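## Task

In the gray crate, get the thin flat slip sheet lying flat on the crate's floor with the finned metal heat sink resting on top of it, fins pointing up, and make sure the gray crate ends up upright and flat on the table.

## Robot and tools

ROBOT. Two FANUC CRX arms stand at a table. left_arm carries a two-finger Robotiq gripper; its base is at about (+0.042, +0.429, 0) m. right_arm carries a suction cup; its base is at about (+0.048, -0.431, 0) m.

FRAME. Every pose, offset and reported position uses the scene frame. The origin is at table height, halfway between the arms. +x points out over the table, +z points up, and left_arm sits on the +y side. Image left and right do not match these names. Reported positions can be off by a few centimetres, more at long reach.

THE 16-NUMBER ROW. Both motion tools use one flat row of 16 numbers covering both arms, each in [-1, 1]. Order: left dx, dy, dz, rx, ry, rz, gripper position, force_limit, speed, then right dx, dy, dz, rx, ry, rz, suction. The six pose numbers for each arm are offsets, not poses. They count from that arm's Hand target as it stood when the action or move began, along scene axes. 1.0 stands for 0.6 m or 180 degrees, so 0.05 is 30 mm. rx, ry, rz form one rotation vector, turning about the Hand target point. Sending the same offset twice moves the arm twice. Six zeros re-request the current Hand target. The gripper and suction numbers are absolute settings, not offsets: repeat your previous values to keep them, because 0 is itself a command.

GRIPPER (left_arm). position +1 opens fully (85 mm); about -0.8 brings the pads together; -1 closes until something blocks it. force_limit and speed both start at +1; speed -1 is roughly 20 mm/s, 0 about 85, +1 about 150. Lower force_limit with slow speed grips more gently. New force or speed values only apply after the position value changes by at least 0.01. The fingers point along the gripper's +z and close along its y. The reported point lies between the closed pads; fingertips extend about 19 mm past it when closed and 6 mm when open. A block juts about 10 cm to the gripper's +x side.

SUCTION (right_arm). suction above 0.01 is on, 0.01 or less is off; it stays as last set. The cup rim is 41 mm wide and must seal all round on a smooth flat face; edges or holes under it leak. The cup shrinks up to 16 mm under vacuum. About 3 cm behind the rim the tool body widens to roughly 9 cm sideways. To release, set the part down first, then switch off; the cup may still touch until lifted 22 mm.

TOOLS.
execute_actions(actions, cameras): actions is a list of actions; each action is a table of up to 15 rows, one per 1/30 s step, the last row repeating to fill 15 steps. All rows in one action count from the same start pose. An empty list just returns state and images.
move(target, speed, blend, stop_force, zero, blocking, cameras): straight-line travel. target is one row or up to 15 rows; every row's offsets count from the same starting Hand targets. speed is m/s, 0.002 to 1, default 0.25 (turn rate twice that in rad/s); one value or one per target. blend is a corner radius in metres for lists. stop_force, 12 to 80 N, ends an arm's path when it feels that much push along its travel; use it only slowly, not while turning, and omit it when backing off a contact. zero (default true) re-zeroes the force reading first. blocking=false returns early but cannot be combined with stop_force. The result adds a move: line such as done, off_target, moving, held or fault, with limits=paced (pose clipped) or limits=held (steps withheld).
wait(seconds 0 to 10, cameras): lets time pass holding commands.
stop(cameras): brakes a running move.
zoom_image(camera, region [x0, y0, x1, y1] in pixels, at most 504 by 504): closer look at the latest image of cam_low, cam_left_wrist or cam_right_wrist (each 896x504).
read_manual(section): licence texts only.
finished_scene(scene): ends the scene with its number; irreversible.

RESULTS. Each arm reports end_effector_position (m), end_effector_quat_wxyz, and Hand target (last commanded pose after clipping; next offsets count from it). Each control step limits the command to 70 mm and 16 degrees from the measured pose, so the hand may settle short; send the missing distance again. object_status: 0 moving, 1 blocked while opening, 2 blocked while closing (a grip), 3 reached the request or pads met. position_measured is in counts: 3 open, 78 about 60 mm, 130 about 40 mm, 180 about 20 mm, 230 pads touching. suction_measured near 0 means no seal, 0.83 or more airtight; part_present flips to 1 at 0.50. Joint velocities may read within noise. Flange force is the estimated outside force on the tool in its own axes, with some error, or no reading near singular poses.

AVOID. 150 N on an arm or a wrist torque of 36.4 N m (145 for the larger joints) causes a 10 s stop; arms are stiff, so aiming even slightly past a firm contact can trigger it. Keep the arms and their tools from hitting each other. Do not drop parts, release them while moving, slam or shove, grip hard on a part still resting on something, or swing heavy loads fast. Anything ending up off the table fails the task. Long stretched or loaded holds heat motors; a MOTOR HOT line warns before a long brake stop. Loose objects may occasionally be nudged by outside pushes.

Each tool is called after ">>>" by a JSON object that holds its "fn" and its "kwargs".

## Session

>>> {"fn": "execute_actions", "kwargs": {"actions": []}}

Scene clock: 0.00 s.
left_arm: end_effector_position=(+0.7142, +0.4300, +0.3563) position_measured=3 object_status=3 end_effector_quat_wxyz=(-0.418, -0.447, +0.615, -0.497) | right_arm: end_effector_position=(+0.1634, +0.0211, +0.2363) suction_measured=0.00 part_present=0 end_effector_quat_wxyz=(+0.040, +0.734, -0.660, -0.154)
Joint positions: left_arm=[0.467 0.87 0.498 1.191 -2.011 0.825] | right_arm=[1.441 0.032 -0.059 -0.309 -1.391 0.322]
Joint velocities: within noise
Flange force (N): no reading
Hand target: left_arm +0.7142, +0.4300, +0.3563; -0.418, -0.447, +0.615, -0.497 | right_arm +0.1634, +0.0211, +0.2363; +0.040, +0.734, -0.660, -0.154
camera_calibration:
cam_left_wrist: T_world_to_cam=[[-0.977944, 0.0939904, -0.186523, 0.733045], [0.208794, 0.46325, -0.861281, -0.0177566], [0.00545448, -0.881229, -0.472657, 0.6674], [0, 0, 0, 1]] pos_world=[0.716944, 0.527459, 0.436888]
cam_right_wrist: T_world_to_cam=[[0.965237, 0.138914, -0.221407, -0.101131], [0.199826, -0.938223, 0.282502, -0.0518913], [-0.168486, -0.316924, -0.933366, 0.32705], [0, 0, 0, 1]] pos_world=[0.163088, 0.0690128, 0.297525]

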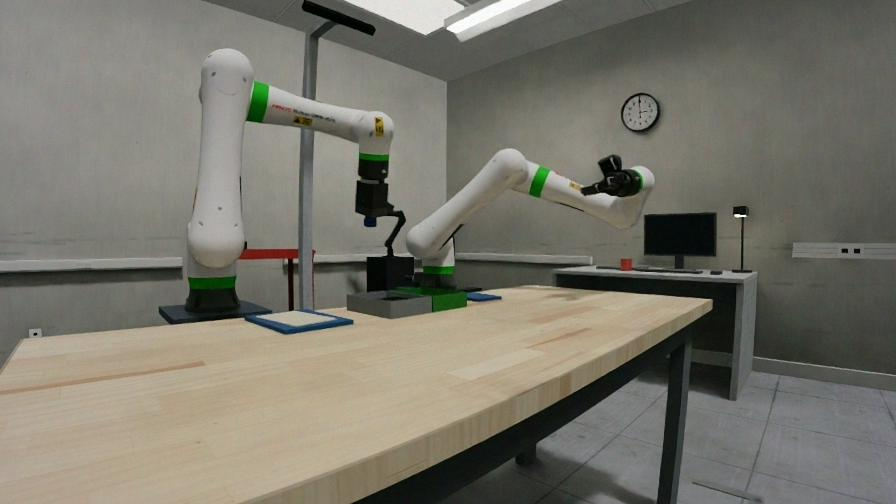

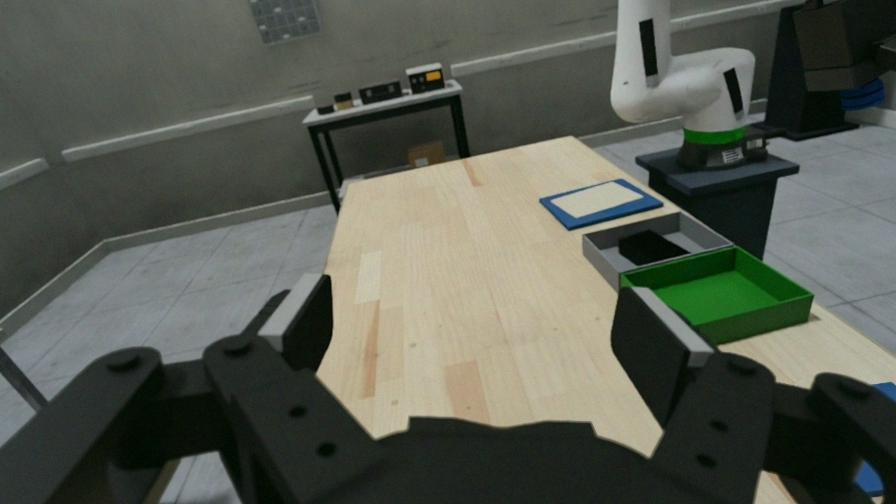

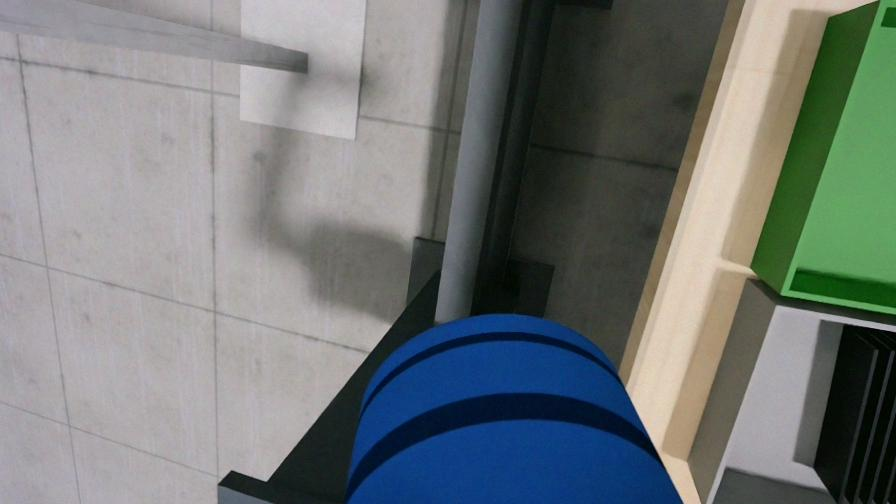

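>>> {"fn": "move", "kwargs": {"target": [-0.607,-0.017,-0.094,0.4508,0.0053,0.0436,1,-0.8,-1, 0.327,-0.201,0.24,0.0171,-0.1418,-0.5461,0], "speed": 0.5}}

>>> {"fn": "zoom_image", "kwargs": {"camera": "cam_right_wrist", "region": [130, 120, 400, 390]}}

>>> {"fn": "zoom_image", "kwargs": {"camera": "cam_right_wrist", "region": [540, 140, 810, 410]}}

Scene clock: 20.27 s.
left_arm: end_effector_position=(+0.3500, +0.4198, +0.2998) position_measured=3 object_status=3 end_effector_quat_wxyz=(+0.000, -0.653, +0.757, +0.001) | right_arm: end_effector_position=(+0.3596, -0.0995, +0.3803) suction_measured=0.00 part_present=0 end_effector_quat_wxyz=(+0.235, +0.000, +0.972, +0.000)
Joint positions: left_arm=[0.389 -0.371 -0.265 -0.002 -1.676 1.018] | right_arm=[1.438 -0.18 -0.19 0.469 -1.481 -1.419]
Joint velocities: within noise
Flange force (N): left_arm=[-0.8 1.3 -2.7] | right_arm=[1.6 -0.3 -0.9]
Hand target: left_arm +0.3500, +0.4198, +0.2999; +0.001, -0.653, +0.757, +0.001 | right_arm +0.3596, -0.0995, +0.3803; +0.235, +0.000, +0.972, +0.000
Off the commanded pose: left_arm 0.000 m, 0 deg | right_arm 0.000 m, 0 deg.
move: done
camera_calibration:
cam_left_wrist: T_world_to_cam=[[-0.995522, 0.0944077, -0.00473427, 0.31866], [0.0872844, 0.937324, 0.33735, -0.50145], [0.0362859, 0.335426, -0.941368, 0.252738], [0, 0, 0, 1]] pos_world=[0.351831, 0.355163, 0.408592]
cam_right_wrist: T_world_to_cam=[[-0.000466593, -0.999039, 0.0438298, -0.108815], [-0.999999, 0.000520082, 0.001209, 0.386922], [-0.00123063, -0.0438292, -0.999038, 0.448335], [0, 0, 0, 1]] pos_world=[0.387423, -0.0892614, 0.452206]

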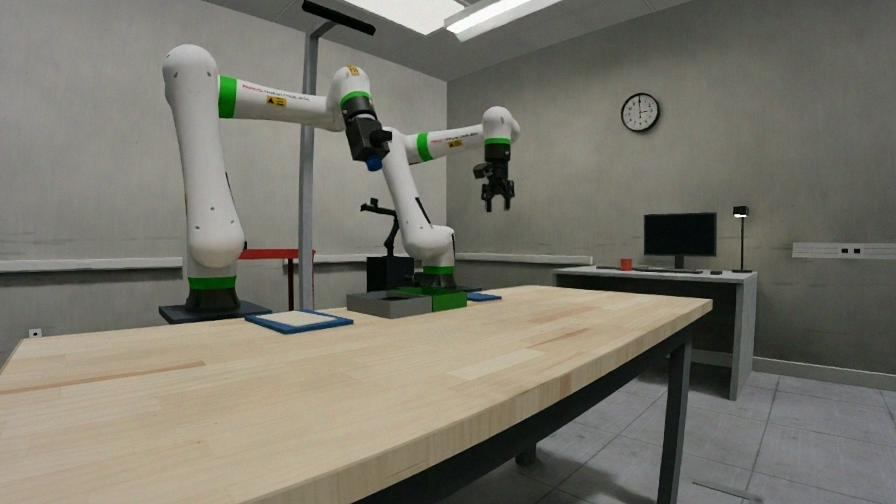

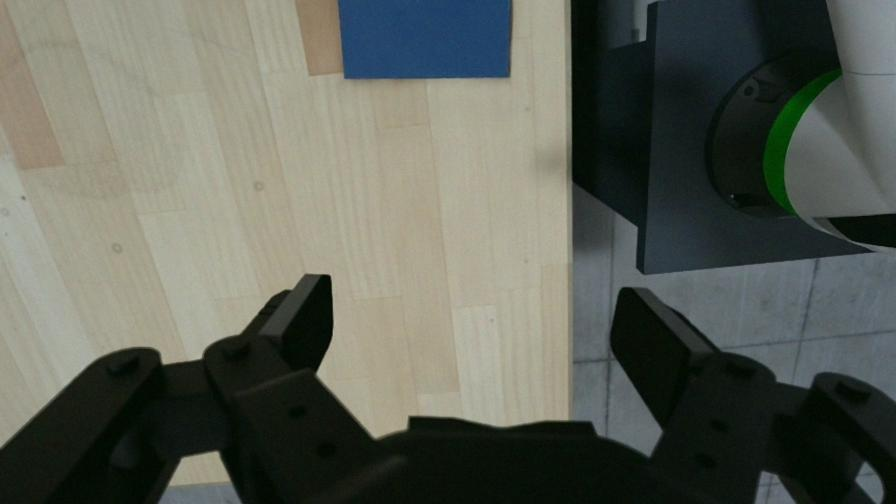

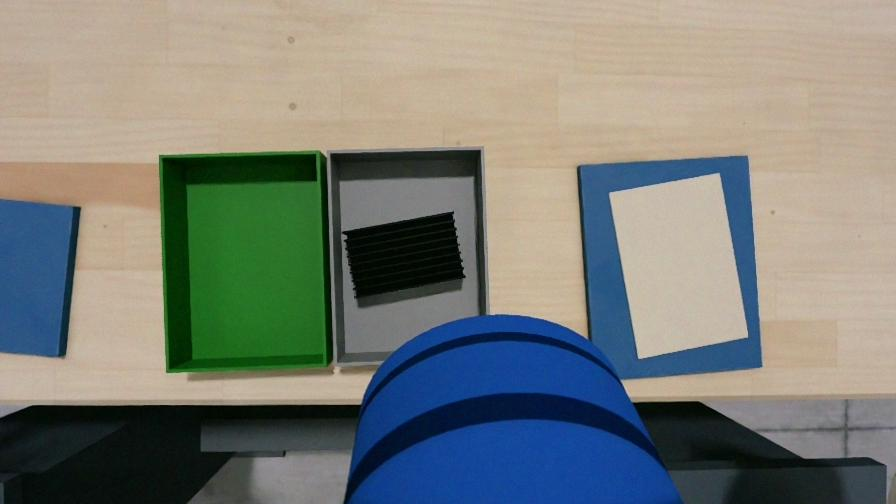

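Scaled by 1.867 from the camera's 896x504 image, which has a finer 1280x720 frame.

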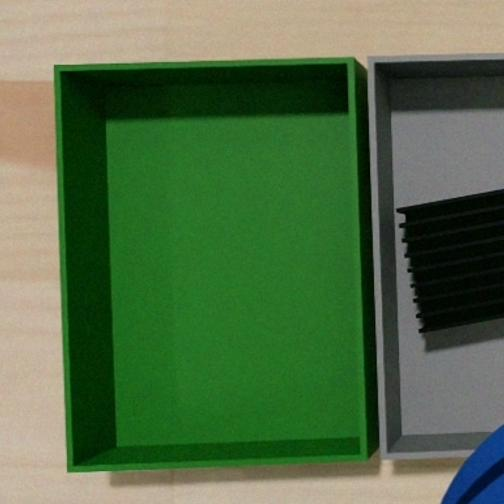

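Scaled by 1.867 from the camera's 896x504 image, which has a finer 1280x720 frame.

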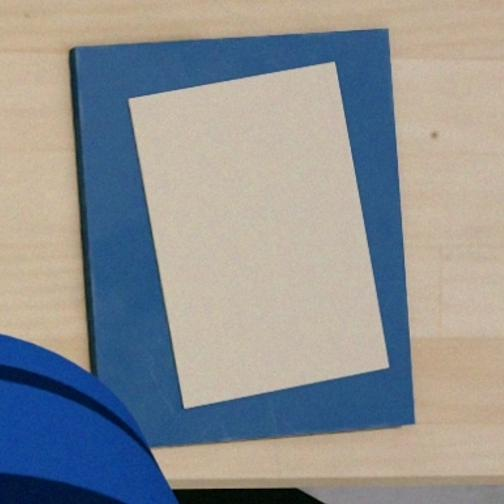

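>>> {"fn": "zoom_image", "kwargs": {"camera": "cam_right_wrist", "region": [315, 130, 515, 380]}}

Scaled by 2.016 from the camera's 896x504 image, which has a finer 1280x720 frame.

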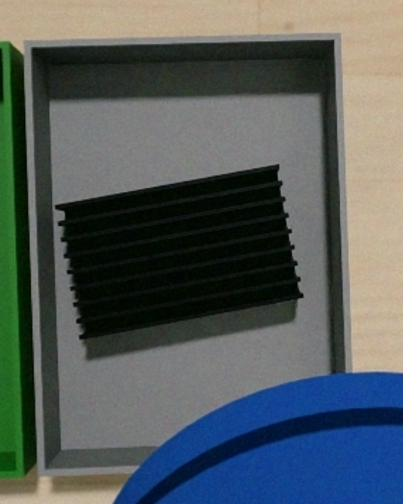

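>>> {"fn": "move", "kwargs": {"target": [[0.02,-0.35,-0.1,0,0,0.05,1,-0.8,-1, 0,-0.394,-0.35,-0.0136,0.1506,0.0562,0],[0.0533,-0.8097,-0.2165,0,0,0.1056,1,-0.8,-1, 0,-0.394,-0.584,-0.0136,0.1506,0.0562,0]], "speed": 0.35, "blend": 0.03}}

>>> {"fn": "zoom_image", "kwargs": {"camera": "cam_left_wrist", "region": [230, 60, 660, 340]}}

Scene clock: 70.07 s.
left_arm: end_effector_position=(+0.3820, -0.0660, +0.1700) position_measured=3 object_status=3 end_effector_quat_wxyz=(+0.000, +0.769, -0.639, -0.001) | right_arm: end_effector_position=(+0.3596, -0.3359, +0.0299) suction_measured=0.00 part_present=0 end_effector_quat_wxyz=(+0.000, -0.090, +0.996, +0.000)
Joint positions: left_arm=[-0.767 0.411 0.227 -0.001 -1.389 2.506] | right_arm=[0.751 -0.091 -0.766 0.001 -0.896 -0.528]
Joint velocities: within noise
Flange force (N): left_arm=[-2.5 0.4 -4.0] | right_arm=[2.4 2.4 -1.9]
Hand target: left_arm +0.3820, -0.0661, +0.1700; +0.000, +0.769, -0.639, -0.001 | right_arm +0.3596, -0.3359, +0.0299; +0.000, -0.090, +0.996, +0.000
Off the commanded pose: left_arm 0.000 m, 0 deg | right_arm 0.000 m, 0 deg.
move: done
camera_calibration:
cam_left_wrist: T_world_to_cam=[[-0.971996, -0.234945, -0.00488609, 0.365161], [-0.222772, 0.91462, 0.337404, 0.111846], [-0.0748026, 0.329044, -0.941347, 0.334355], [0, 0, 0, 1]] pos_world=[0.404862, -0.126521, 0.278791]
cam_right_wrist: T_world_to_cam=[[0.198046, -0.979408, 0.0392035, -0.394228], [-0.874762, -0.158558, 0.457876, 0.27531], [-0.442232, -0.124974, -0.888151, 0.215903], [0, 0, 0, 1]] pos_world=[0.414385, -0.315475, 0.081152]

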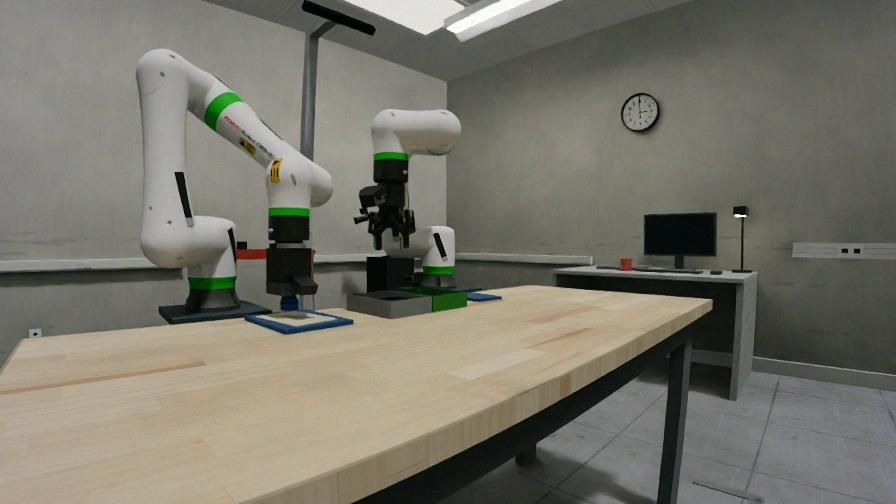

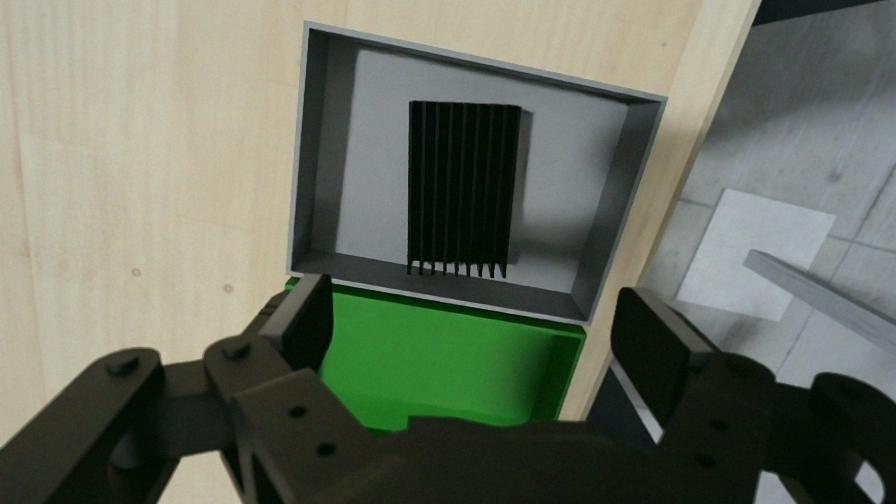

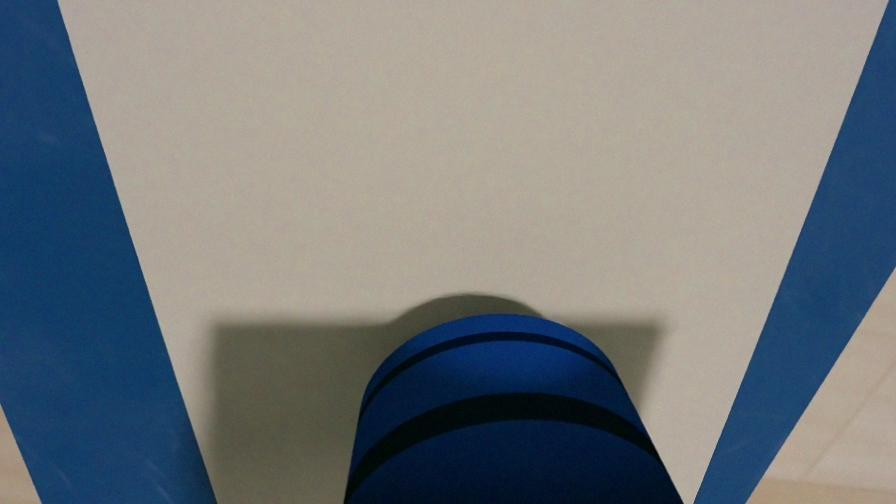

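Scaled by 1.172 from the camera's 896x504 image, which has a finer 1280x720 frame.

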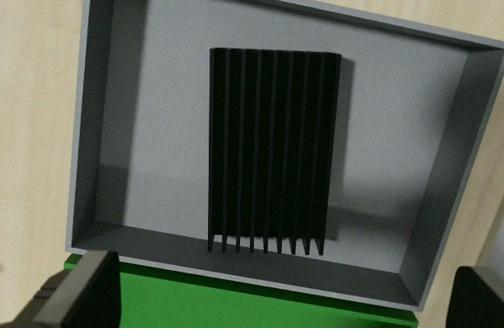

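>>> {"fn": "move", "kwargs": {"target": [0.0017,-0.0107,-0.225,0,0,0,1,-0.8,-1, 0,0,-0.008,0,0,0,1], "speed": 0.2, "cameras": ["cam_left_wrist"]}}

Scene clock: 95.43 s.
left_arm: end_effector_position=(+0.3830, -0.0725, +0.0350) position_measured=3 object_status=3 end_effector_quat_wxyz=(+0.000, +0.769, -0.639, -0.001) | right_arm: end_effector_position=(+0.3596, -0.3359, +0.0251) suction_measured=0.00 part_present=0 end_effector_quat_wxyz=(+0.000, -0.090, +0.996, +0.000)
Joint positions: left_arm=[-0.774 0.53 0.07 -0.001 -1.112 2.513] | right_arm=[0.751 -0.081 -0.771 0.001 -0.88 -0.528]
Joint velocities: within noise
Flange force (N): left_arm=[-1.1 -0.3 -3.2] | right_arm=[2.6 1.5 -1.4]
Hand target: left_arm +0.3830, -0.0725, +0.0350; +0.000, +0.769, -0.639, -0.001 | right_arm +0.3596, -0.3359, +0.0251; +0.000, -0.090, +0.996, +0.000
Off the commanded pose: left_arm 0.000 m, 0 deg | right_arm 0.000 m, 0 deg.
move: done
camera_calibration:
cam_left_wrist: T_world_to_cam=[[-0.971998, -0.234936, -0.00490816, 0.363952], [-0.222765, 0.914591, 0.33749, 0.163543], [-0.0747998, 0.329134, -0.941316, 0.209493], [0, 0, 0, 1]] pos_world=[0.405862, -0.133021, 0.143791]
Images, in order (width x height): cam_left_wrist 896x504.

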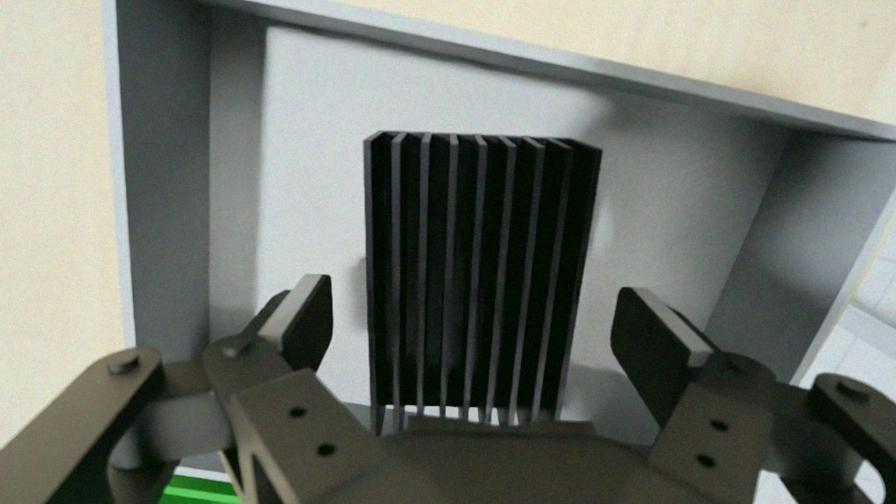

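>>> {"fn": "move", "kwargs": {"target": [0.0022,0.0,-0.025,0,0,0,1,-0.8,-1, 0,0,0,0,0,0,1], "speed": 0.06, "cameras": []}}

>>> {"fn": "move", "kwargs": {"target": [0,0,0,0,0,0,-1,-0.8,-1, 0,0,-0.042,0,0,0,1], "speed": 0.04}}

Scene clock: 110.63 s.
left_arm: end_effector_position=(+0.3843, -0.0725, +0.0200) position_measured=3 object_status=3 end_effector_quat_wxyz=(+0.000, +0.769, -0.639, -0.001) | right_arm: end_effector_position=(+0.3596, -0.3359, +0.0251) suction_measured=0.00 part_present=0 end_effector_quat_wxyz=(+0.000, -0.090, +0.996, +0.000)
Joint positions: left_arm=[-0.772 0.549 0.059 -0.001 -1.083 2.511] | right_arm=[0.751 -0.081 -0.771 0.001 -0.88 -0.528]
Joint velocities: within noise
Flange force (N): left_arm=[-0.7 -0.5 -3.1] | right_arm=[2.2 1.5 -2.1]
Hand target: left_arm +0.3843, -0.0725, +0.0200; +0.000, +0.769, -0.639, -0.001 | right_arm +0.3596, -0.3359, +0.0251; +0.000, -0.090, +0.996, +0.000
Off the commanded pose: left_arm 0.000 m, 0 deg | right_arm 0.000 m, 0 deg.
move: done
No camera images: "cameras" was empty.

Scene clock: 112.33 s.
left_arm: end_effector_position=(+0.3844, -0.0725, +0.0200) position_measured=78 object_status=0 end_effector_quat_wxyz=(+0.000, +0.769, -0.639, -0.001) | right_arm: end_effector_position=(+0.3596, -0.3359, -0.0001) suction_measured=0.88 part_present=1 end_effector_quat_wxyz=(+0.000, -0.090, +0.996, +0.000)
Joint positions: left_arm=[-0.772 0.549 0.059 -0.001 -1.083 2.511] | right_arm=[0.751 -0.023 -0.796 0.001 -0.798 -0.528]
Joint velocities: within noise
Flange force (N): left_arm=[-7.3 -0.6 -40.4] | right_arm=[2.4 2.3 -1.6]
Hand target: left_arm +0.3843, -0.0725, +0.0200; +0.000, +0.769, -0.639, -0.001 | right_arm +0.3596, -0.3359, -0.0001; +0.000, -0.090, +0.996, +0.000
Off the commanded pose: left_arm 0.000 m, 0 deg | right_arm 0.000 m, 0 deg.
move: done
camera_calibration:
cam_left_wrist: T_world_to_cam=[[-0.972004, -0.234912, -0.00497724, 0.365157], [-0.222773, 0.914628, 0.337384, 0.168884], [-0.0747032, 0.329047, -0.941354, 0.195519], [0, 0, 0, 1]] pos_world=[0.407162, -0.133021, 0.128891]
cam_right_wrist: T_world_to_cam=[[0.198046, -0.979408, 0.0392035, -0.393052], [-0.874762, -0.158558, 0.457876, 0.289046], [-0.442232, -0.124974, -0.888151, 0.189259], [0, 0, 0, 1]] pos_world=[0.414385, -0.315475, 0.051152]

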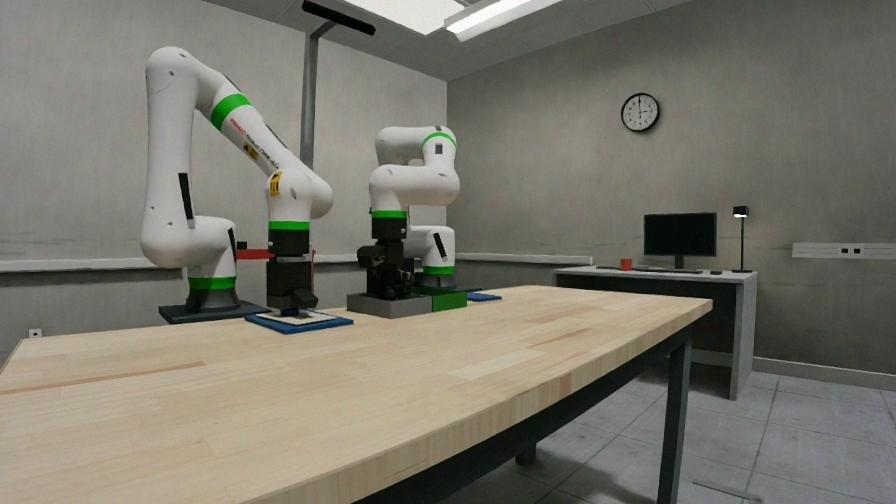

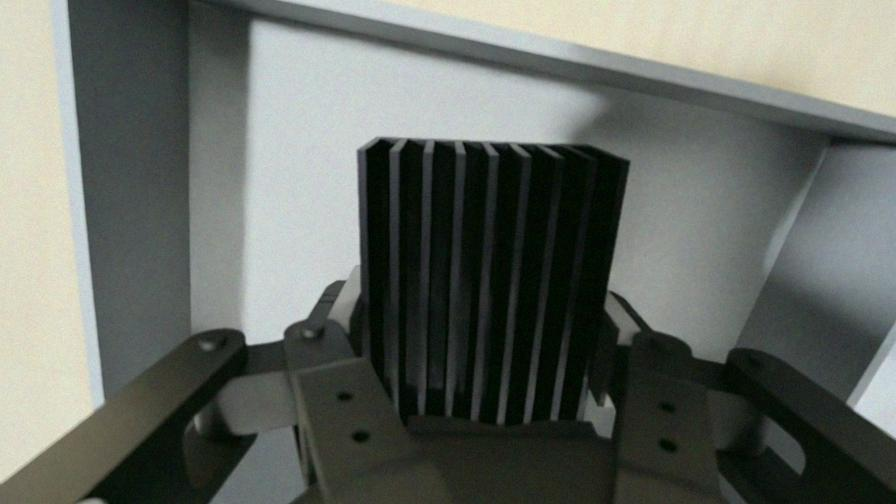

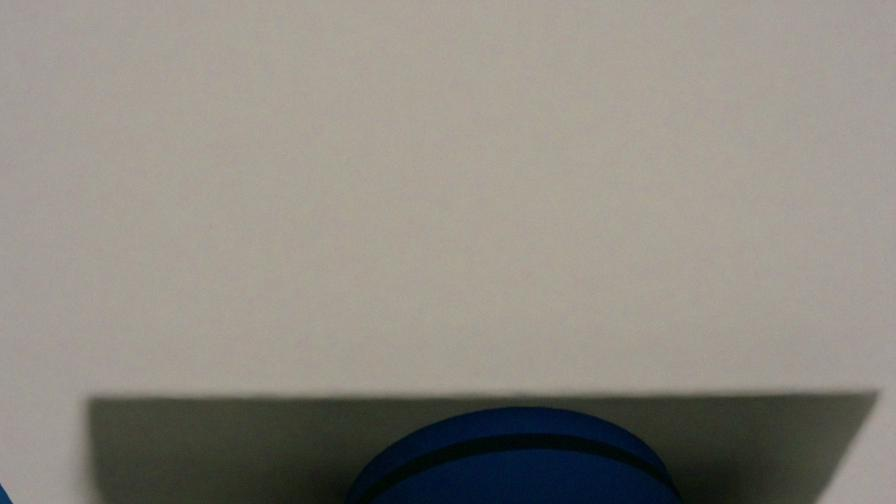

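>>> {"fn": "move", "kwargs": {"target": [[0,0,0.2,0,0,0,-1,-0.8,-1, 0,0,0.2,0,0,0,1],[0.0,0.754,0.25,0,0,0,-1,-0.8,-1, 0,0,0.22,0,0,0,1],[0.0,0.78,0.25,0,0,0,-1,-0.8,-1, 0.0122,0.4363,0.22,0,0,-0.0478,1],[0.0,0.78,0.25,0,0,0,-1,-0.8,-1, 0.0122,0.4363,0.108,0,0,-0.0478,1]], "speed": [0.2,0.35,0.3,0.2], "blend": [0.03,0.02,0.01,0]}}

Scene clock: 125.70 s.
left_arm: end_effector_position=(+0.3843, +0.3955, +0.1700) position_measured=78 object_status=2 end_effector_quat_wxyz=(+0.000, +0.769, -0.639, -0.001) | right_arm: end_effector_position=(+0.3669, -0.0741, +0.0648) suction_measured=0.88 part_present=1 end_effector_quat_wxyz=(+0.000, -0.015, +1.000, +0.000)
Joint positions: left_arm=[0.274 -0.246 -0.481 -0.002 -1.336 1.466] | right_arm=[1.161 0.231 -0.319 0.001 -1.021 -1.087]
Joint velocities: within noise
Flange force (N): left_arm=[-2.1 2.0 -1.5] | right_arm=[2.4 -0.2 -1.3]
Hand target: left_arm +0.3843, +0.3955, +0.1700; +0.000, +0.769, -0.639, -0.001 | right_arm +0.3669, -0.0742, +0.0647; +0.000, -0.015, +1.000, +0.000
Off the commanded pose: left_arm 0.000 m, 0 deg | right_arm 0.000 m, 0 deg.
move: done; limits=paced
camera_calibration:
cam_left_wrist: T_world_to_cam=[[-0.971998, -0.234936, -0.00490816, 0.475828], [-0.222765, 0.914591, 0.33749, -0.309757], [-0.0747998, 0.329134, -0.941316, 0.182633], [0, 0, 0, 1]] pos_world=[0.407162, 0.334979, 0.278791]
cam_right_wrist: T_world_to_cam=[[0.0494587, -0.998009, 0.0391411, -0.0875228], [-0.888602, -0.0260769, 0.457937, 0.322197], [-0.456004, -0.0574298, -0.888123, 0.292834], [0, 0, 0, 1]] pos_world=[0.424167, -0.0621293, 0.115952]

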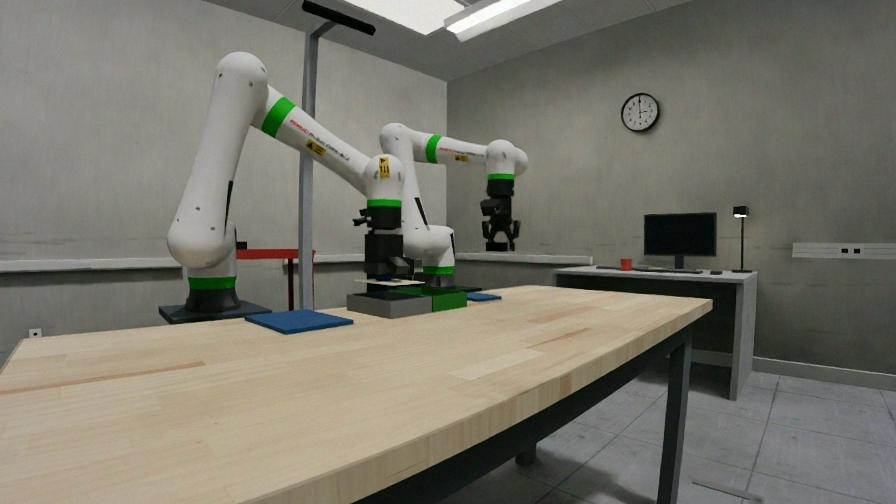

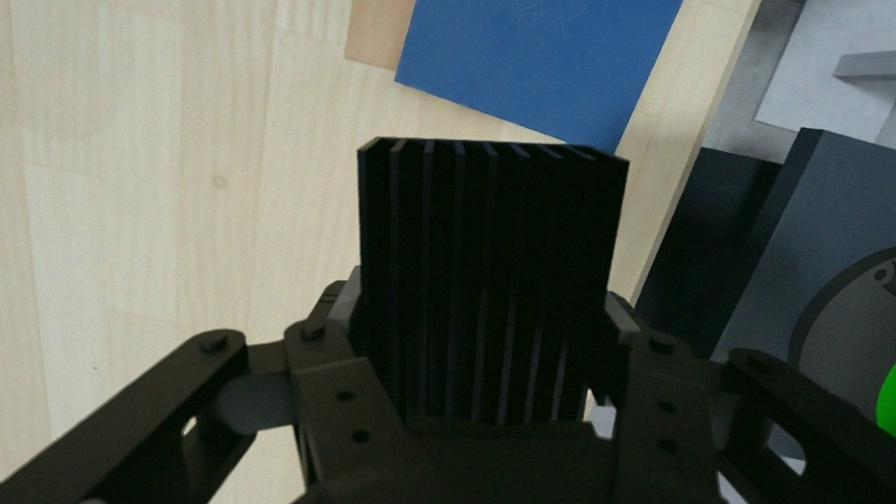

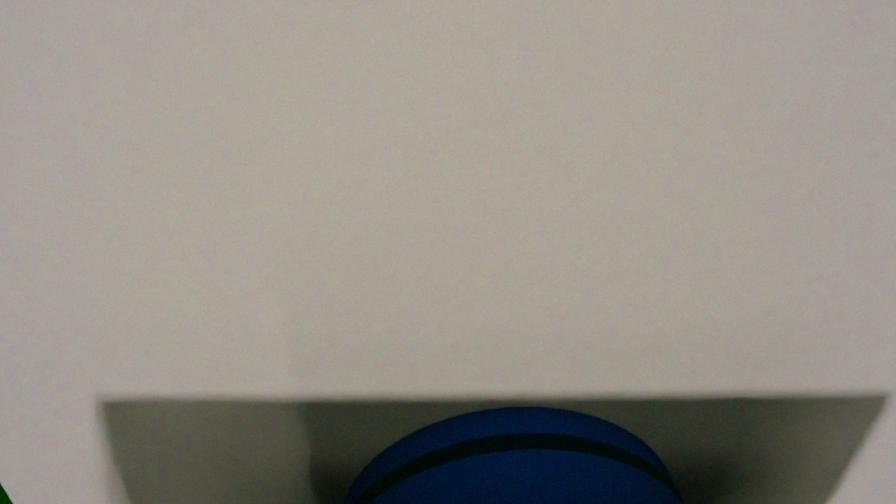

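>>> {"fn": "move", "kwargs": {"target": [0,0,0,0,0,0,-1,-0.8,-1, 0,0,-0.1163,0,0,0,1], "speed": 0.08, "cameras": []}}

>>> {"fn": "move", "kwargs": {"target": [0,0,0,0,0,0,-1,-0.8,-1, 0,0,-0.018,0,0,0,1], "speed": 0.01, "stop_force": 12, "cameras": ["cam_right_wrist"]}}

Scene clock: 134.23 s.
left_arm: end_effector_position=(+0.3843, +0.3955, +0.1700) position_measured=78 object_status=2 end_effector_quat_wxyz=(+0.000, +0.769, -0.639, -0.001) | right_arm: end_effector_position=(+0.3669, -0.0742, -0.0050) suction_measured=0.88 part_present=1 end_effector_quat_wxyz=(+0.000, -0.015, +1.000, +0.000)
Joint positions: left_arm=[0.274 -0.246 -0.481 -0.002 -1.336 1.466] | right_arm=[1.161 0.338 -0.378 0.001 -0.855 -1.088]
Joint velocities: within noise
Flange force (N): left_arm=[-1.9 2.4 -1.4] | right_arm=[2.2 -0.7 -1.9]
Hand target: left_arm +0.3843, +0.3955, +0.1700; +0.000, +0.769, -0.639, -0.001 | right_arm +0.3669, -0.0742, -0.0051; +0.000, -0.015, +1.000, +0.000
Off the commanded pose: left_arm 0.000 m, 0 deg | right_arm 0.000 m, 0 deg.
move: done
No camera images: "cameras" was empty.

Scene clock: 135.47 s.
left_arm: end_effector_position=(+0.3843, +0.3955, +0.1700) position_measured=78 object_status=2 end_effector_quat_wxyz=(+0.000, +0.769, -0.639, -0.001) | right_arm: end_effector_position=(+0.3670, -0.0741, -0.0113) suction_measured=0.88 part_present=1 end_effector_quat_wxyz=(+0.001, -0.015, +1.000, +0.000)
Joint positions: left_arm=[0.274 -0.246 -0.481 -0.002 -1.336 1.466] | right_arm=[1.161 0.349 -0.381 0.001 -0.84 -1.088]
Joint velocities: within noise
Flange force (N): left_arm=[-1.8 2.4 -1.3] | right_arm=[6.3 -2.2 -25.7]
Hand target: left_arm +0.3843, +0.3955, +0.1700; +0.000, +0.769, -0.639, -0.001 | right_arm +0.3670, -0.0741, -0.0113; +0.001, -0.015, +1.000, +0.000 (not the last commanded pose)
Off the commanded pose: left_arm 0.000 m, 0 deg | right_arm 0.005 m, 0 deg.
move: contact (right_arm)
camera_calibration:
cam_right_wrist: T_world_to_cam=[[0.0494052, -0.998015, 0.0390631, -0.0845275], [-0.888706, -0.0260779, 0.457735, 0.357141], [-0.455808, -0.0573301, -0.88823, 0.225309], [0, 0, 0, 1]] pos_world=[0.424268, -0.0621292, 0.0399523]
Images, in order (width x height): cam_right_wrist 896x504.

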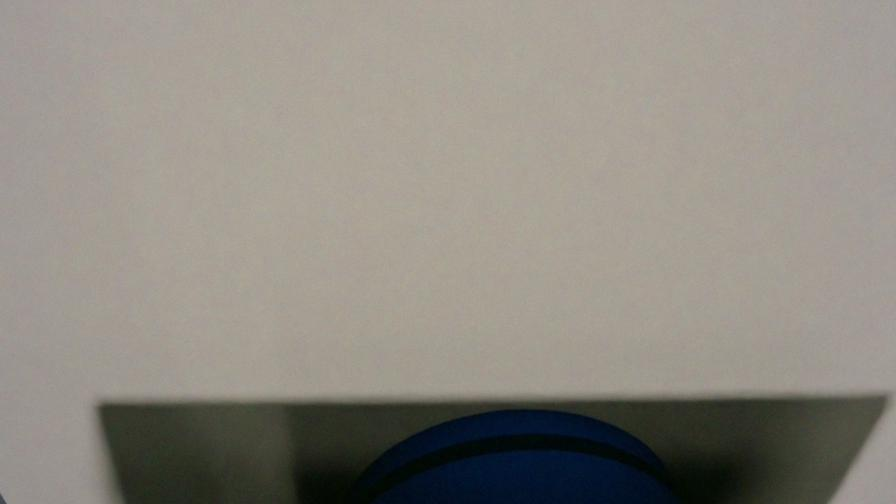

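>>> {"fn": "move", "kwargs": {"target": [0,0,0,0,0,0,-1,-0.8,-1, 0,0,0.001,0,0,0,0], "speed": 0.05, "cameras": []}}

>>> {"fn": "wait", "kwargs": {"seconds": 0.3, "cameras": []}}

>>> {"fn": "move", "kwargs": {"target": [[0,0,0,0,0,0,-1,-0.8,-1, 0,0,0.06,0,0,0,0],[0,0,0,0,0,0,-1,-0.8,-1, 0.03,0,0.2,0,0,0,0],[0,0,0,0,0,0,-1,-0.8,-1, 0.128,0,0.483,0,0,0,0]], "speed": [0.1,0.3,0.4], "blend": [0.005,0.03,0], "cameras": ["cam_right_wrist"]}}

>>> {"fn": "zoom_image", "kwargs": {"camera": "cam_right_wrist", "region": [280, 20, 640, 380]}}

Scene clock: 147.13 s.
left_arm: end_effector_position=(+0.3843, +0.3955, +0.1700) position_measured=78 object_status=2 end_effector_quat_wxyz=(+0.000, +0.769, -0.639, -0.001) | right_arm: end_effector_position=(+0.3670, -0.0741, -0.0108) suction_measured=0.00 part_present=0 end_effector_quat_wxyz=(+0.001, -0.015, +1.000, +0.000)
Joint positions: left_arm=[0.274 -0.246 -0.481 -0.002 -1.336 1.466] | right_arm=[1.161 0.348 -0.381 0.001 -0.842 -1.088]
Joint velocities: within noise
Flange force (N): left_arm=[-2.0 2.3 -1.0] | right_arm=[6.6 -1.6 -28.2]
Hand target: left_arm +0.3843, +0.3955, +0.1700; +0.000, +0.769, -0.639, -0.001 | right_arm +0.3670, -0.0741, -0.0107; +0.001, -0.015, +1.000, +0.000
Off the commanded pose: left_arm 0.000 m, 0 deg | right_arm 0.000 m, 0 deg.
move: done
No camera images: "cameras" was empty.

Scene clock: 147.43 s.
left_arm: end_effector_position=(+0.3843, +0.3955, +0.1700) position_measured=78 object_status=2 end_effector_quat_wxyz=(+0.000, +0.769, -0.639, -0.001) | right_arm: end_effector_position=(+0.3670, -0.0741, -0.0107) suction_measured=0.00 part_present=0 end_effector_quat_wxyz=(+0.001, -0.015, +1.000, +0.000)
Joint positions: left_arm=[0.274 -0.246 -0.481 -0.002 -1.336 1.466] | right_arm=[1.161 0.348 -0.381 0.001 -0.842 -1.088]
Joint velocities: within noise
Flange force (N): left_arm=[-1.6 2.2 -1.5] | right_arm=[7.0 -1.5 -27.6]
Hand target: left_arm +0.3843, +0.3955, +0.1700; +0.000, +0.769, -0.639, -0.001 | right_arm +0.3670, -0.0741, -0.0107; +0.001, -0.015, +1.000, +0.000
Off the commanded pose: left_arm 0.000 m, 0 deg | right_arm 0.000 m, 0 deg.
wait: 0.30 s; at rest by 0.17 s
No camera images: "cameras" was empty.

Scene clock: 149.13 s.
left_arm: end_effector_position=(+0.3843, +0.3955, +0.1700) position_measured=78 object_status=2 end_effector_quat_wxyz=(+0.000, +0.769, -0.639, -0.001) | right_arm: end_effector_position=(+0.4438, -0.0741, +0.2791) suction_measured=0.00 part_present=0 end_effector_quat_wxyz=(+0.001, -0.015, +1.000, +0.000)
Joint positions: left_arm=[0.274 -0.246 -0.481 -0.002 -1.336 1.466] | right_arm=[1.024 0.214 0.186 0.001 -1.543 -0.951]
Joint velocities: within noise
Flange force (N): left_arm=[-2.2 2.3 -1.4] | right_arm=[3.8 -1.7 -0.3]
Hand target: left_arm +0.3843, +0.3955, +0.1700; +0.000, +0.769, -0.639, -0.001 | right_arm +0.4438, -0.0741, +0.2791; +0.001, -0.015, +1.000, +0.000
Off the commanded pose: left_arm 0.000 m, 0 deg | right_arm 0.000 m, 0 deg.
move: done
camera_calibration:
cam_right_wrist: T_world_to_cam=[[0.049408, -0.998015, 0.0390617, -0.0996628], [-0.888706, -0.0260811, 0.457735, 0.292513], [-0.455808, -0.0573301, -0.88823, 0.518169], [0, 0, 0, 1]] pos_world=[0.501068, -0.0621292, 0.330252]
Images, in order (width x height): cam_right_wrist 896x504.

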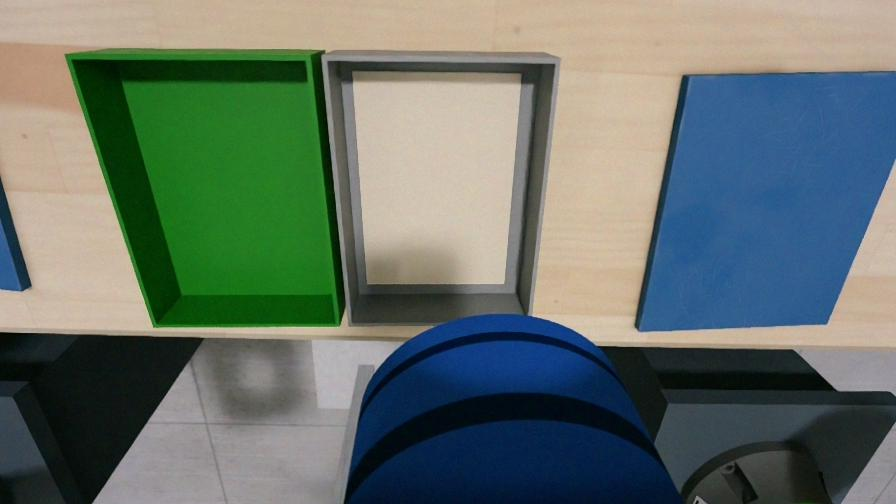

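Scaled by 1.400 from the camera's 896x504 image, which has a finer 1280x720 frame.

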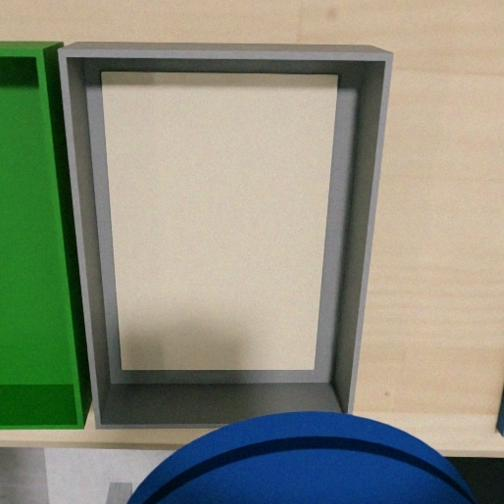

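>>> {"fn": "move", "kwargs": {"target": [0.0012,-0.7847,-0.15,0,0,-0.0478,-1,-0.8,-1, -0.14,-0.55,0.05,0,0,0,0], "speed": 0.35, "cameras": ["cam_left_wrist"]}}

>>> {"fn": "zoom_image", "kwargs": {"camera": "cam_left_wrist", "region": [240, 60, 700, 320]}}

Scene clock: 181.90 s.
left_arm: end_effector_position=(+0.3851, -0.0753, +0.0800) position_measured=78 object_status=2 end_effector_quat_wxyz=(+0.000, +0.719, -0.695, -0.001) | right_arm: end_effector_position=(+0.3597, -0.4041, +0.3091) suction_measured=0.00 part_present=0 end_effector_quat_wxyz=(+0.001, -0.015, +1.000, +0.000)
Joint positions: left_arm=[-0.775 0.494 0.129 -0.001 -1.207 2.364] | right_arm=[0.559 -0.359 -0.277 0.001 -1.652 -0.485]
Joint velocities: within noise
Flange force (N): left_arm=[0.0 -1.0 -2.1] | right_arm=[1.9 2.2 -0.2]
Hand target: left_arm +0.3851, -0.0753, +0.0800; +0.000, +0.719, -0.695, -0.001 | right_arm +0.3598, -0.4041, +0.3091; +0.001, -0.015, +1.000, +0.000
Off the commanded pose: left_arm 0.000 m, 0 deg | right_arm 0.000 m, 0 deg.
move: done; limits=paced
camera_calibration:
cam_left_wrist: T_world_to_cam=[[-0.996208, -0.0868659, -0.00493452, 0.385971], [-0.0834311, 0.937649, 0.337423, 0.0994323], [-0.0246837, 0.336555, -0.94134, 0.234174], [0, 0, 0, 1]] pos_world=[0.398583, -0.138517, 0.188791]
Images, in order (width x height): cam_left_wrist 896x504.

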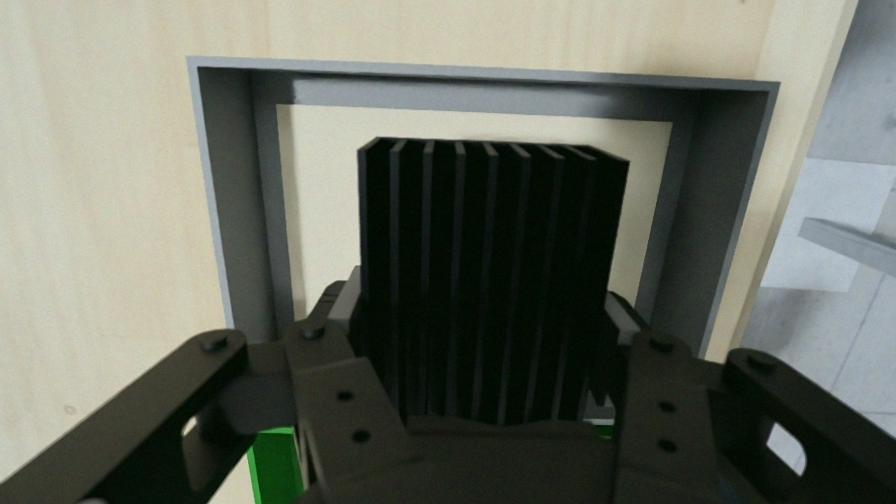

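Scaled by 1.096 from the camera's 896x504 image, which has a finer 1280x720 frame.

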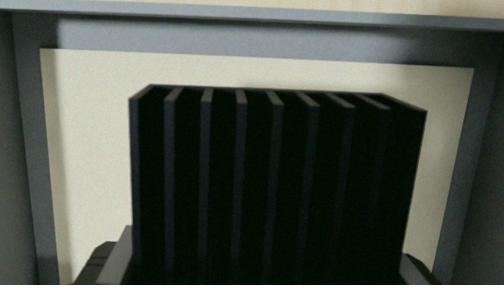

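>>> {"fn": "move", "kwargs": {"target": [0,0,-0.0883,0,0,0,-1,-0.8,-1, 0,0,0,0,0,0,0], "speed": 0.15, "cameras": []}}

>>> {"fn": "move", "kwargs": {"target": [0,0,-0.013,0,0,0,-1,-0.8,-1, 0,0,0,0,0,0,0], "speed": 0.01, "stop_force": 12, "cameras": ["cam_left_wrist"]}}

Scene clock: 222.10 s.
left_arm: end_effector_position=(+0.3851, -0.0753, +0.0270) position_measured=78 object_status=2 end_effector_quat_wxyz=(+0.000, +0.719, -0.695, -0.001) | right_arm: end_effector_position=(+0.3598, -0.4041, +0.3091) suction_measured=0.00 part_present=0 end_effector_quat_wxyz=(+0.001, -0.015, +1.000, +0.000)
Joint positions: left_arm=[-0.775 0.547 0.075 -0.001 -1.1 2.364] | right_arm=[0.559 -0.359 -0.277 0.001 -1.652 -0.485]
Joint velocities: within noise
Flange force (N): left_arm=[-2.7 1.1 -1.9] | right_arm=[1.4 2.2 -0.5]
Hand target: left_arm +0.3851, -0.0753, +0.0270; +0.000, +0.719, -0.695, -0.001 | right_arm +0.3598, -0.4041, +0.3091; +0.001, -0.015, +1.000, +0.000
Off the commanded pose: left_arm 0.000 m, 0 deg | right_arm 0.000 m, 0 deg.
move: done
No camera images: "cameras" was empty.

Scene clock: 223.20 s.
left_arm: end_effector_position=(+0.3851, -0.0754, +0.0222) position_measured=78 object_status=2 end_effector_quat_wxyz=(+0.000, +0.719, -0.695, -0.001) | right_arm: end_effector_position=(+0.3598, -0.4041, +0.3091) suction_measured=0.00 part_present=0 end_effector_quat_wxyz=(+0.001, -0.015, +1.000, +0.000)
Joint positions: left_arm=[-0.775 0.552 0.07 -0.001 -1.09 2.364] | right_arm=[0.559 -0.359 -0.277 0.001 -1.652 -0.485]
Joint velocities: within noise
Flange force (N): left_arm=[-4.6 0.6 -20.2] | right_arm=[2.0 2.3 -0.6]
Hand target: left_arm +0.3851, -0.0754, +0.0222; +0.000, +0.719, -0.695, -0.001 (not the last commanded pose) | right_arm +0.3598, -0.4041, +0.3091; +0.001, -0.015, +1.000, +0.000
Off the commanded pose: left_arm 0.003 m, 0 deg | right_arm 0.000 m, 0 deg.
move: contact (left_arm)
camera_calibration:
cam_left_wrist: T_world_to_cam=[[-0.9962, -0.0869582, -0.00494942, 0.385664], [-0.0835284, 0.937715, 0.337214, 0.119071], [-0.0246824, 0.336346, -0.941415, 0.179874], [0, 0, 0, 1]] pos_world=[0.398584, -0.138618, 0.131092]
Images, in order (width x height): cam_left_wrist 896x504.

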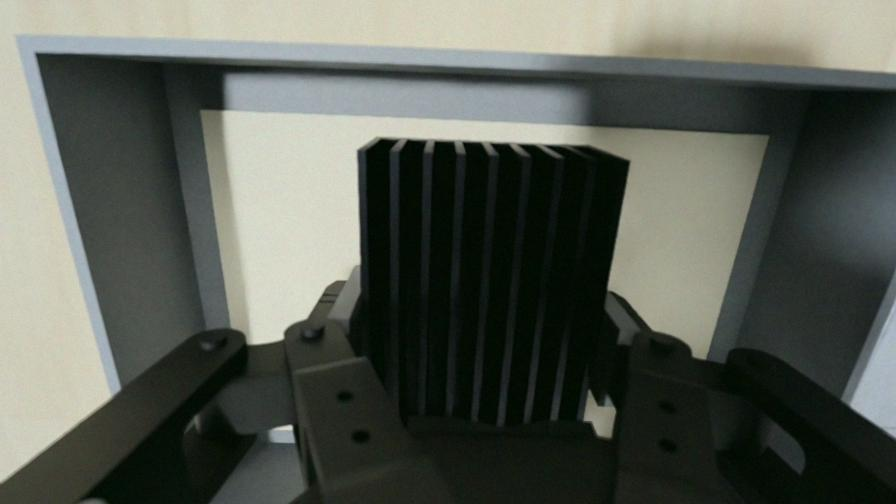

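>>> {"fn": "move", "kwargs": {"target": [0,0,0.0008,0,0,0,-1,-0.8,-1, 0,0,0,0,0,0,0], "speed": 0.02, "cameras": []}}

>>> {"fn": "move", "kwargs": {"target": [0,0,0,0,0,0,1,-0.8,-1, 0,0,0,0,0,0,0], "cameras": ["cam_left_wrist"]}}

>>> {"fn": "move", "kwargs": {"target": [0,0,0.3,0,0,0,1,-0.8,-1, 0,0,0,0,0,0,0], "speed": 0.25, "cameras": ["cam_left_wrist"]}}

Scene clock: 231.30 s.
left_arm: end_effector_position=(+0.3851, -0.0753, +0.0227) position_measured=78 object_status=2 end_effector_quat_wxyz=(+0.000, +0.719, -0.695, -0.001) | right_arm: end_effector_position=(+0.3598, -0.4041, +0.3091) suction_measured=0.00 part_present=0 end_effector_quat_wxyz=(+0.001, -0.015, +1.000, +0.000)
Joint positions: left_arm=[-0.775 0.552 0.071 -0.001 -1.091 2.364] | right_arm=[0.559 -0.359 -0.277 0.001 -1.652 -0.485]
Joint velocities: within noise
Flange force (N): left_arm=[-1.1 -0.2 -2.0] | right_arm=[1.5 2.1 -0.3]
Hand target: left_arm +0.3851, -0.0754, +0.0227; +0.000, +0.719, -0.695, -0.001 | right_arm +0.3598, -0.4041, +0.3091; +0.001, -0.015, +1.000, +0.000
Off the commanded pose: left_arm 0.000 m, 0 deg | right_arm 0.000 m, 0 deg.
move: done
No camera images: "cameras" was empty.

Scene clock: 233.00 s.
left_arm: end_effector_position=(+0.3851, -0.0754, +0.0227) position_measured=3 object_status=0 end_effector_quat_wxyz=(+0.000, +0.719, -0.695, -0.001) | right_arm: end_effector_position=(+0.3598, -0.4041, +0.3091) suction_measured=0.00 part_present=0 end_effector_quat_wxyz=(+0.001, -0.015, +1.000, +0.000)
Joint positions: left_arm=[-0.775 0.552 0.071 -0.001 -1.091 2.364] | right_arm=[0.559 -0.359 -0.277 0.001 -1.652 -0.485]
Joint velocities: within noise
Flange force (N): left_arm=[-1.7 0.2 -3.5] | right_arm=[1.5 2.2 -0.7]
Hand target: left_arm +0.3851, -0.0754, +0.0227; +0.000, +0.719, -0.695, -0.001 | right_arm +0.3598, -0.4041, +0.3091; +0.001, -0.015, +1.000, +0.000
Off the commanded pose: left_arm 0.000 m, 0 deg | right_arm 0.000 m, 0 deg.
move: done
camera_calibration:
cam_left_wrist: T_world_to_cam=[[-0.9962, -0.0869582, -0.00494942, 0.385666], [-0.0835284, 0.937715, 0.337214, 0.118903], [-0.0246824, 0.336346, -0.941415, 0.180344], [0, 0, 0, 1]] pos_world=[0.398584, -0.138618, 0.131592]
Images, in order (width x height): cam_left_wrist 896x504.

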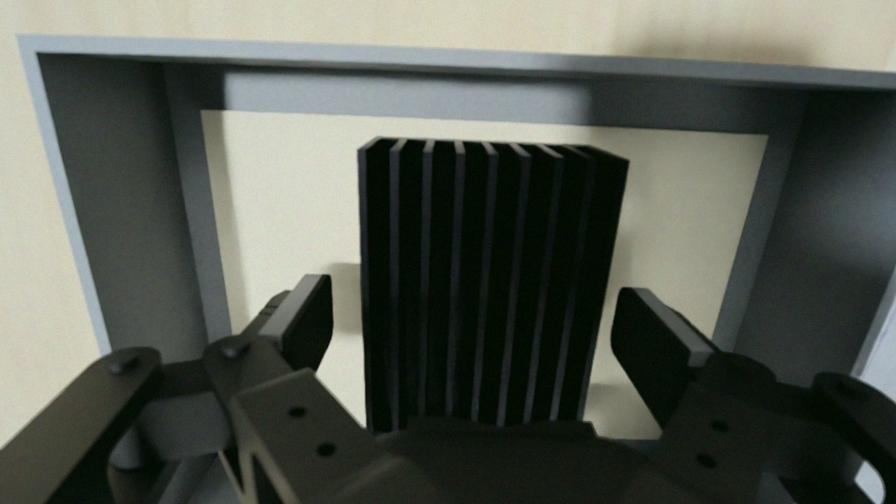

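Scene clock: 234.23 s.
left_arm: end_effector_position=(+0.3851, -0.0754, +0.2027) position_measured=3 object_status=3 end_effector_quat_wxyz=(+0.000, +0.719, -0.695, -0.001) | right_arm: end_effector_position=(+0.3598, -0.4041, +0.3091) suction_measured=0.00 part_present=0 end_effector_quat_wxyz=(+0.001, -0.015, +1.000, +0.000)
Joint positions: left_arm=[-0.775 0.423 0.321 -0.001 -1.471 2.364] | right_arm=[0.559 -0.359 -0.277 0.001 -1.652 -0.485]
Joint velocities: within noise
Flange force (N): left_arm=[0.5 0.2 -4.1] | right_arm=[2.1 2.1 -0.1]
Hand target: left_arm +0.3851, -0.0754, +0.2027; +0.000, +0.719, -0.695, -0.001 | right_arm +0.3598, -0.4041, +0.3091; +0.001, -0.015, +1.000, +0.000
Off the commanded pose: left_arm 0.000 m, 0 deg | right_arm 0.000 m, 0 deg.
move: done
camera_calibration:
cam_left_wrist: T_world_to_cam=[[-0.9962, -0.0869544, -0.00495759, 0.38656], [-0.0835253, 0.937684, 0.337302, 0.0582046], [-0.0246813, 0.336435, -0.941383, 0.349706], [0, 0, 0, 1]] pos_world=[0.398584, -0.138618, 0.311492]
Images, in order (width x height): cam_left_wrist 896x504.

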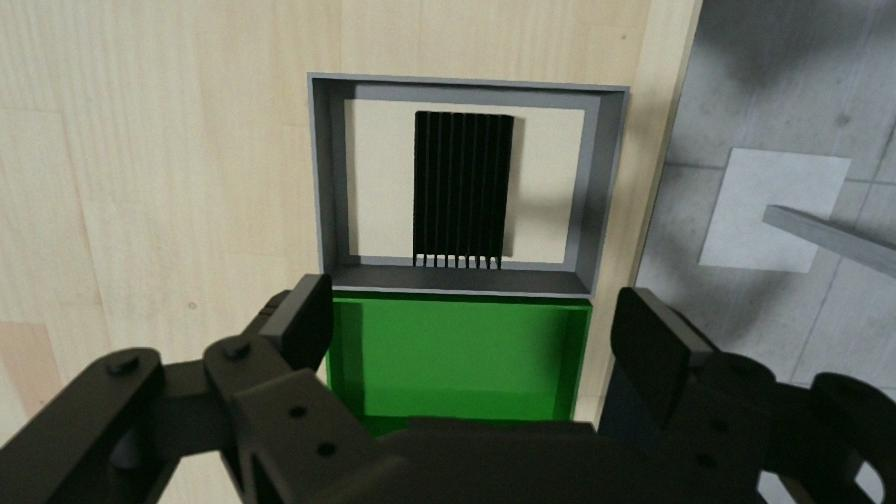

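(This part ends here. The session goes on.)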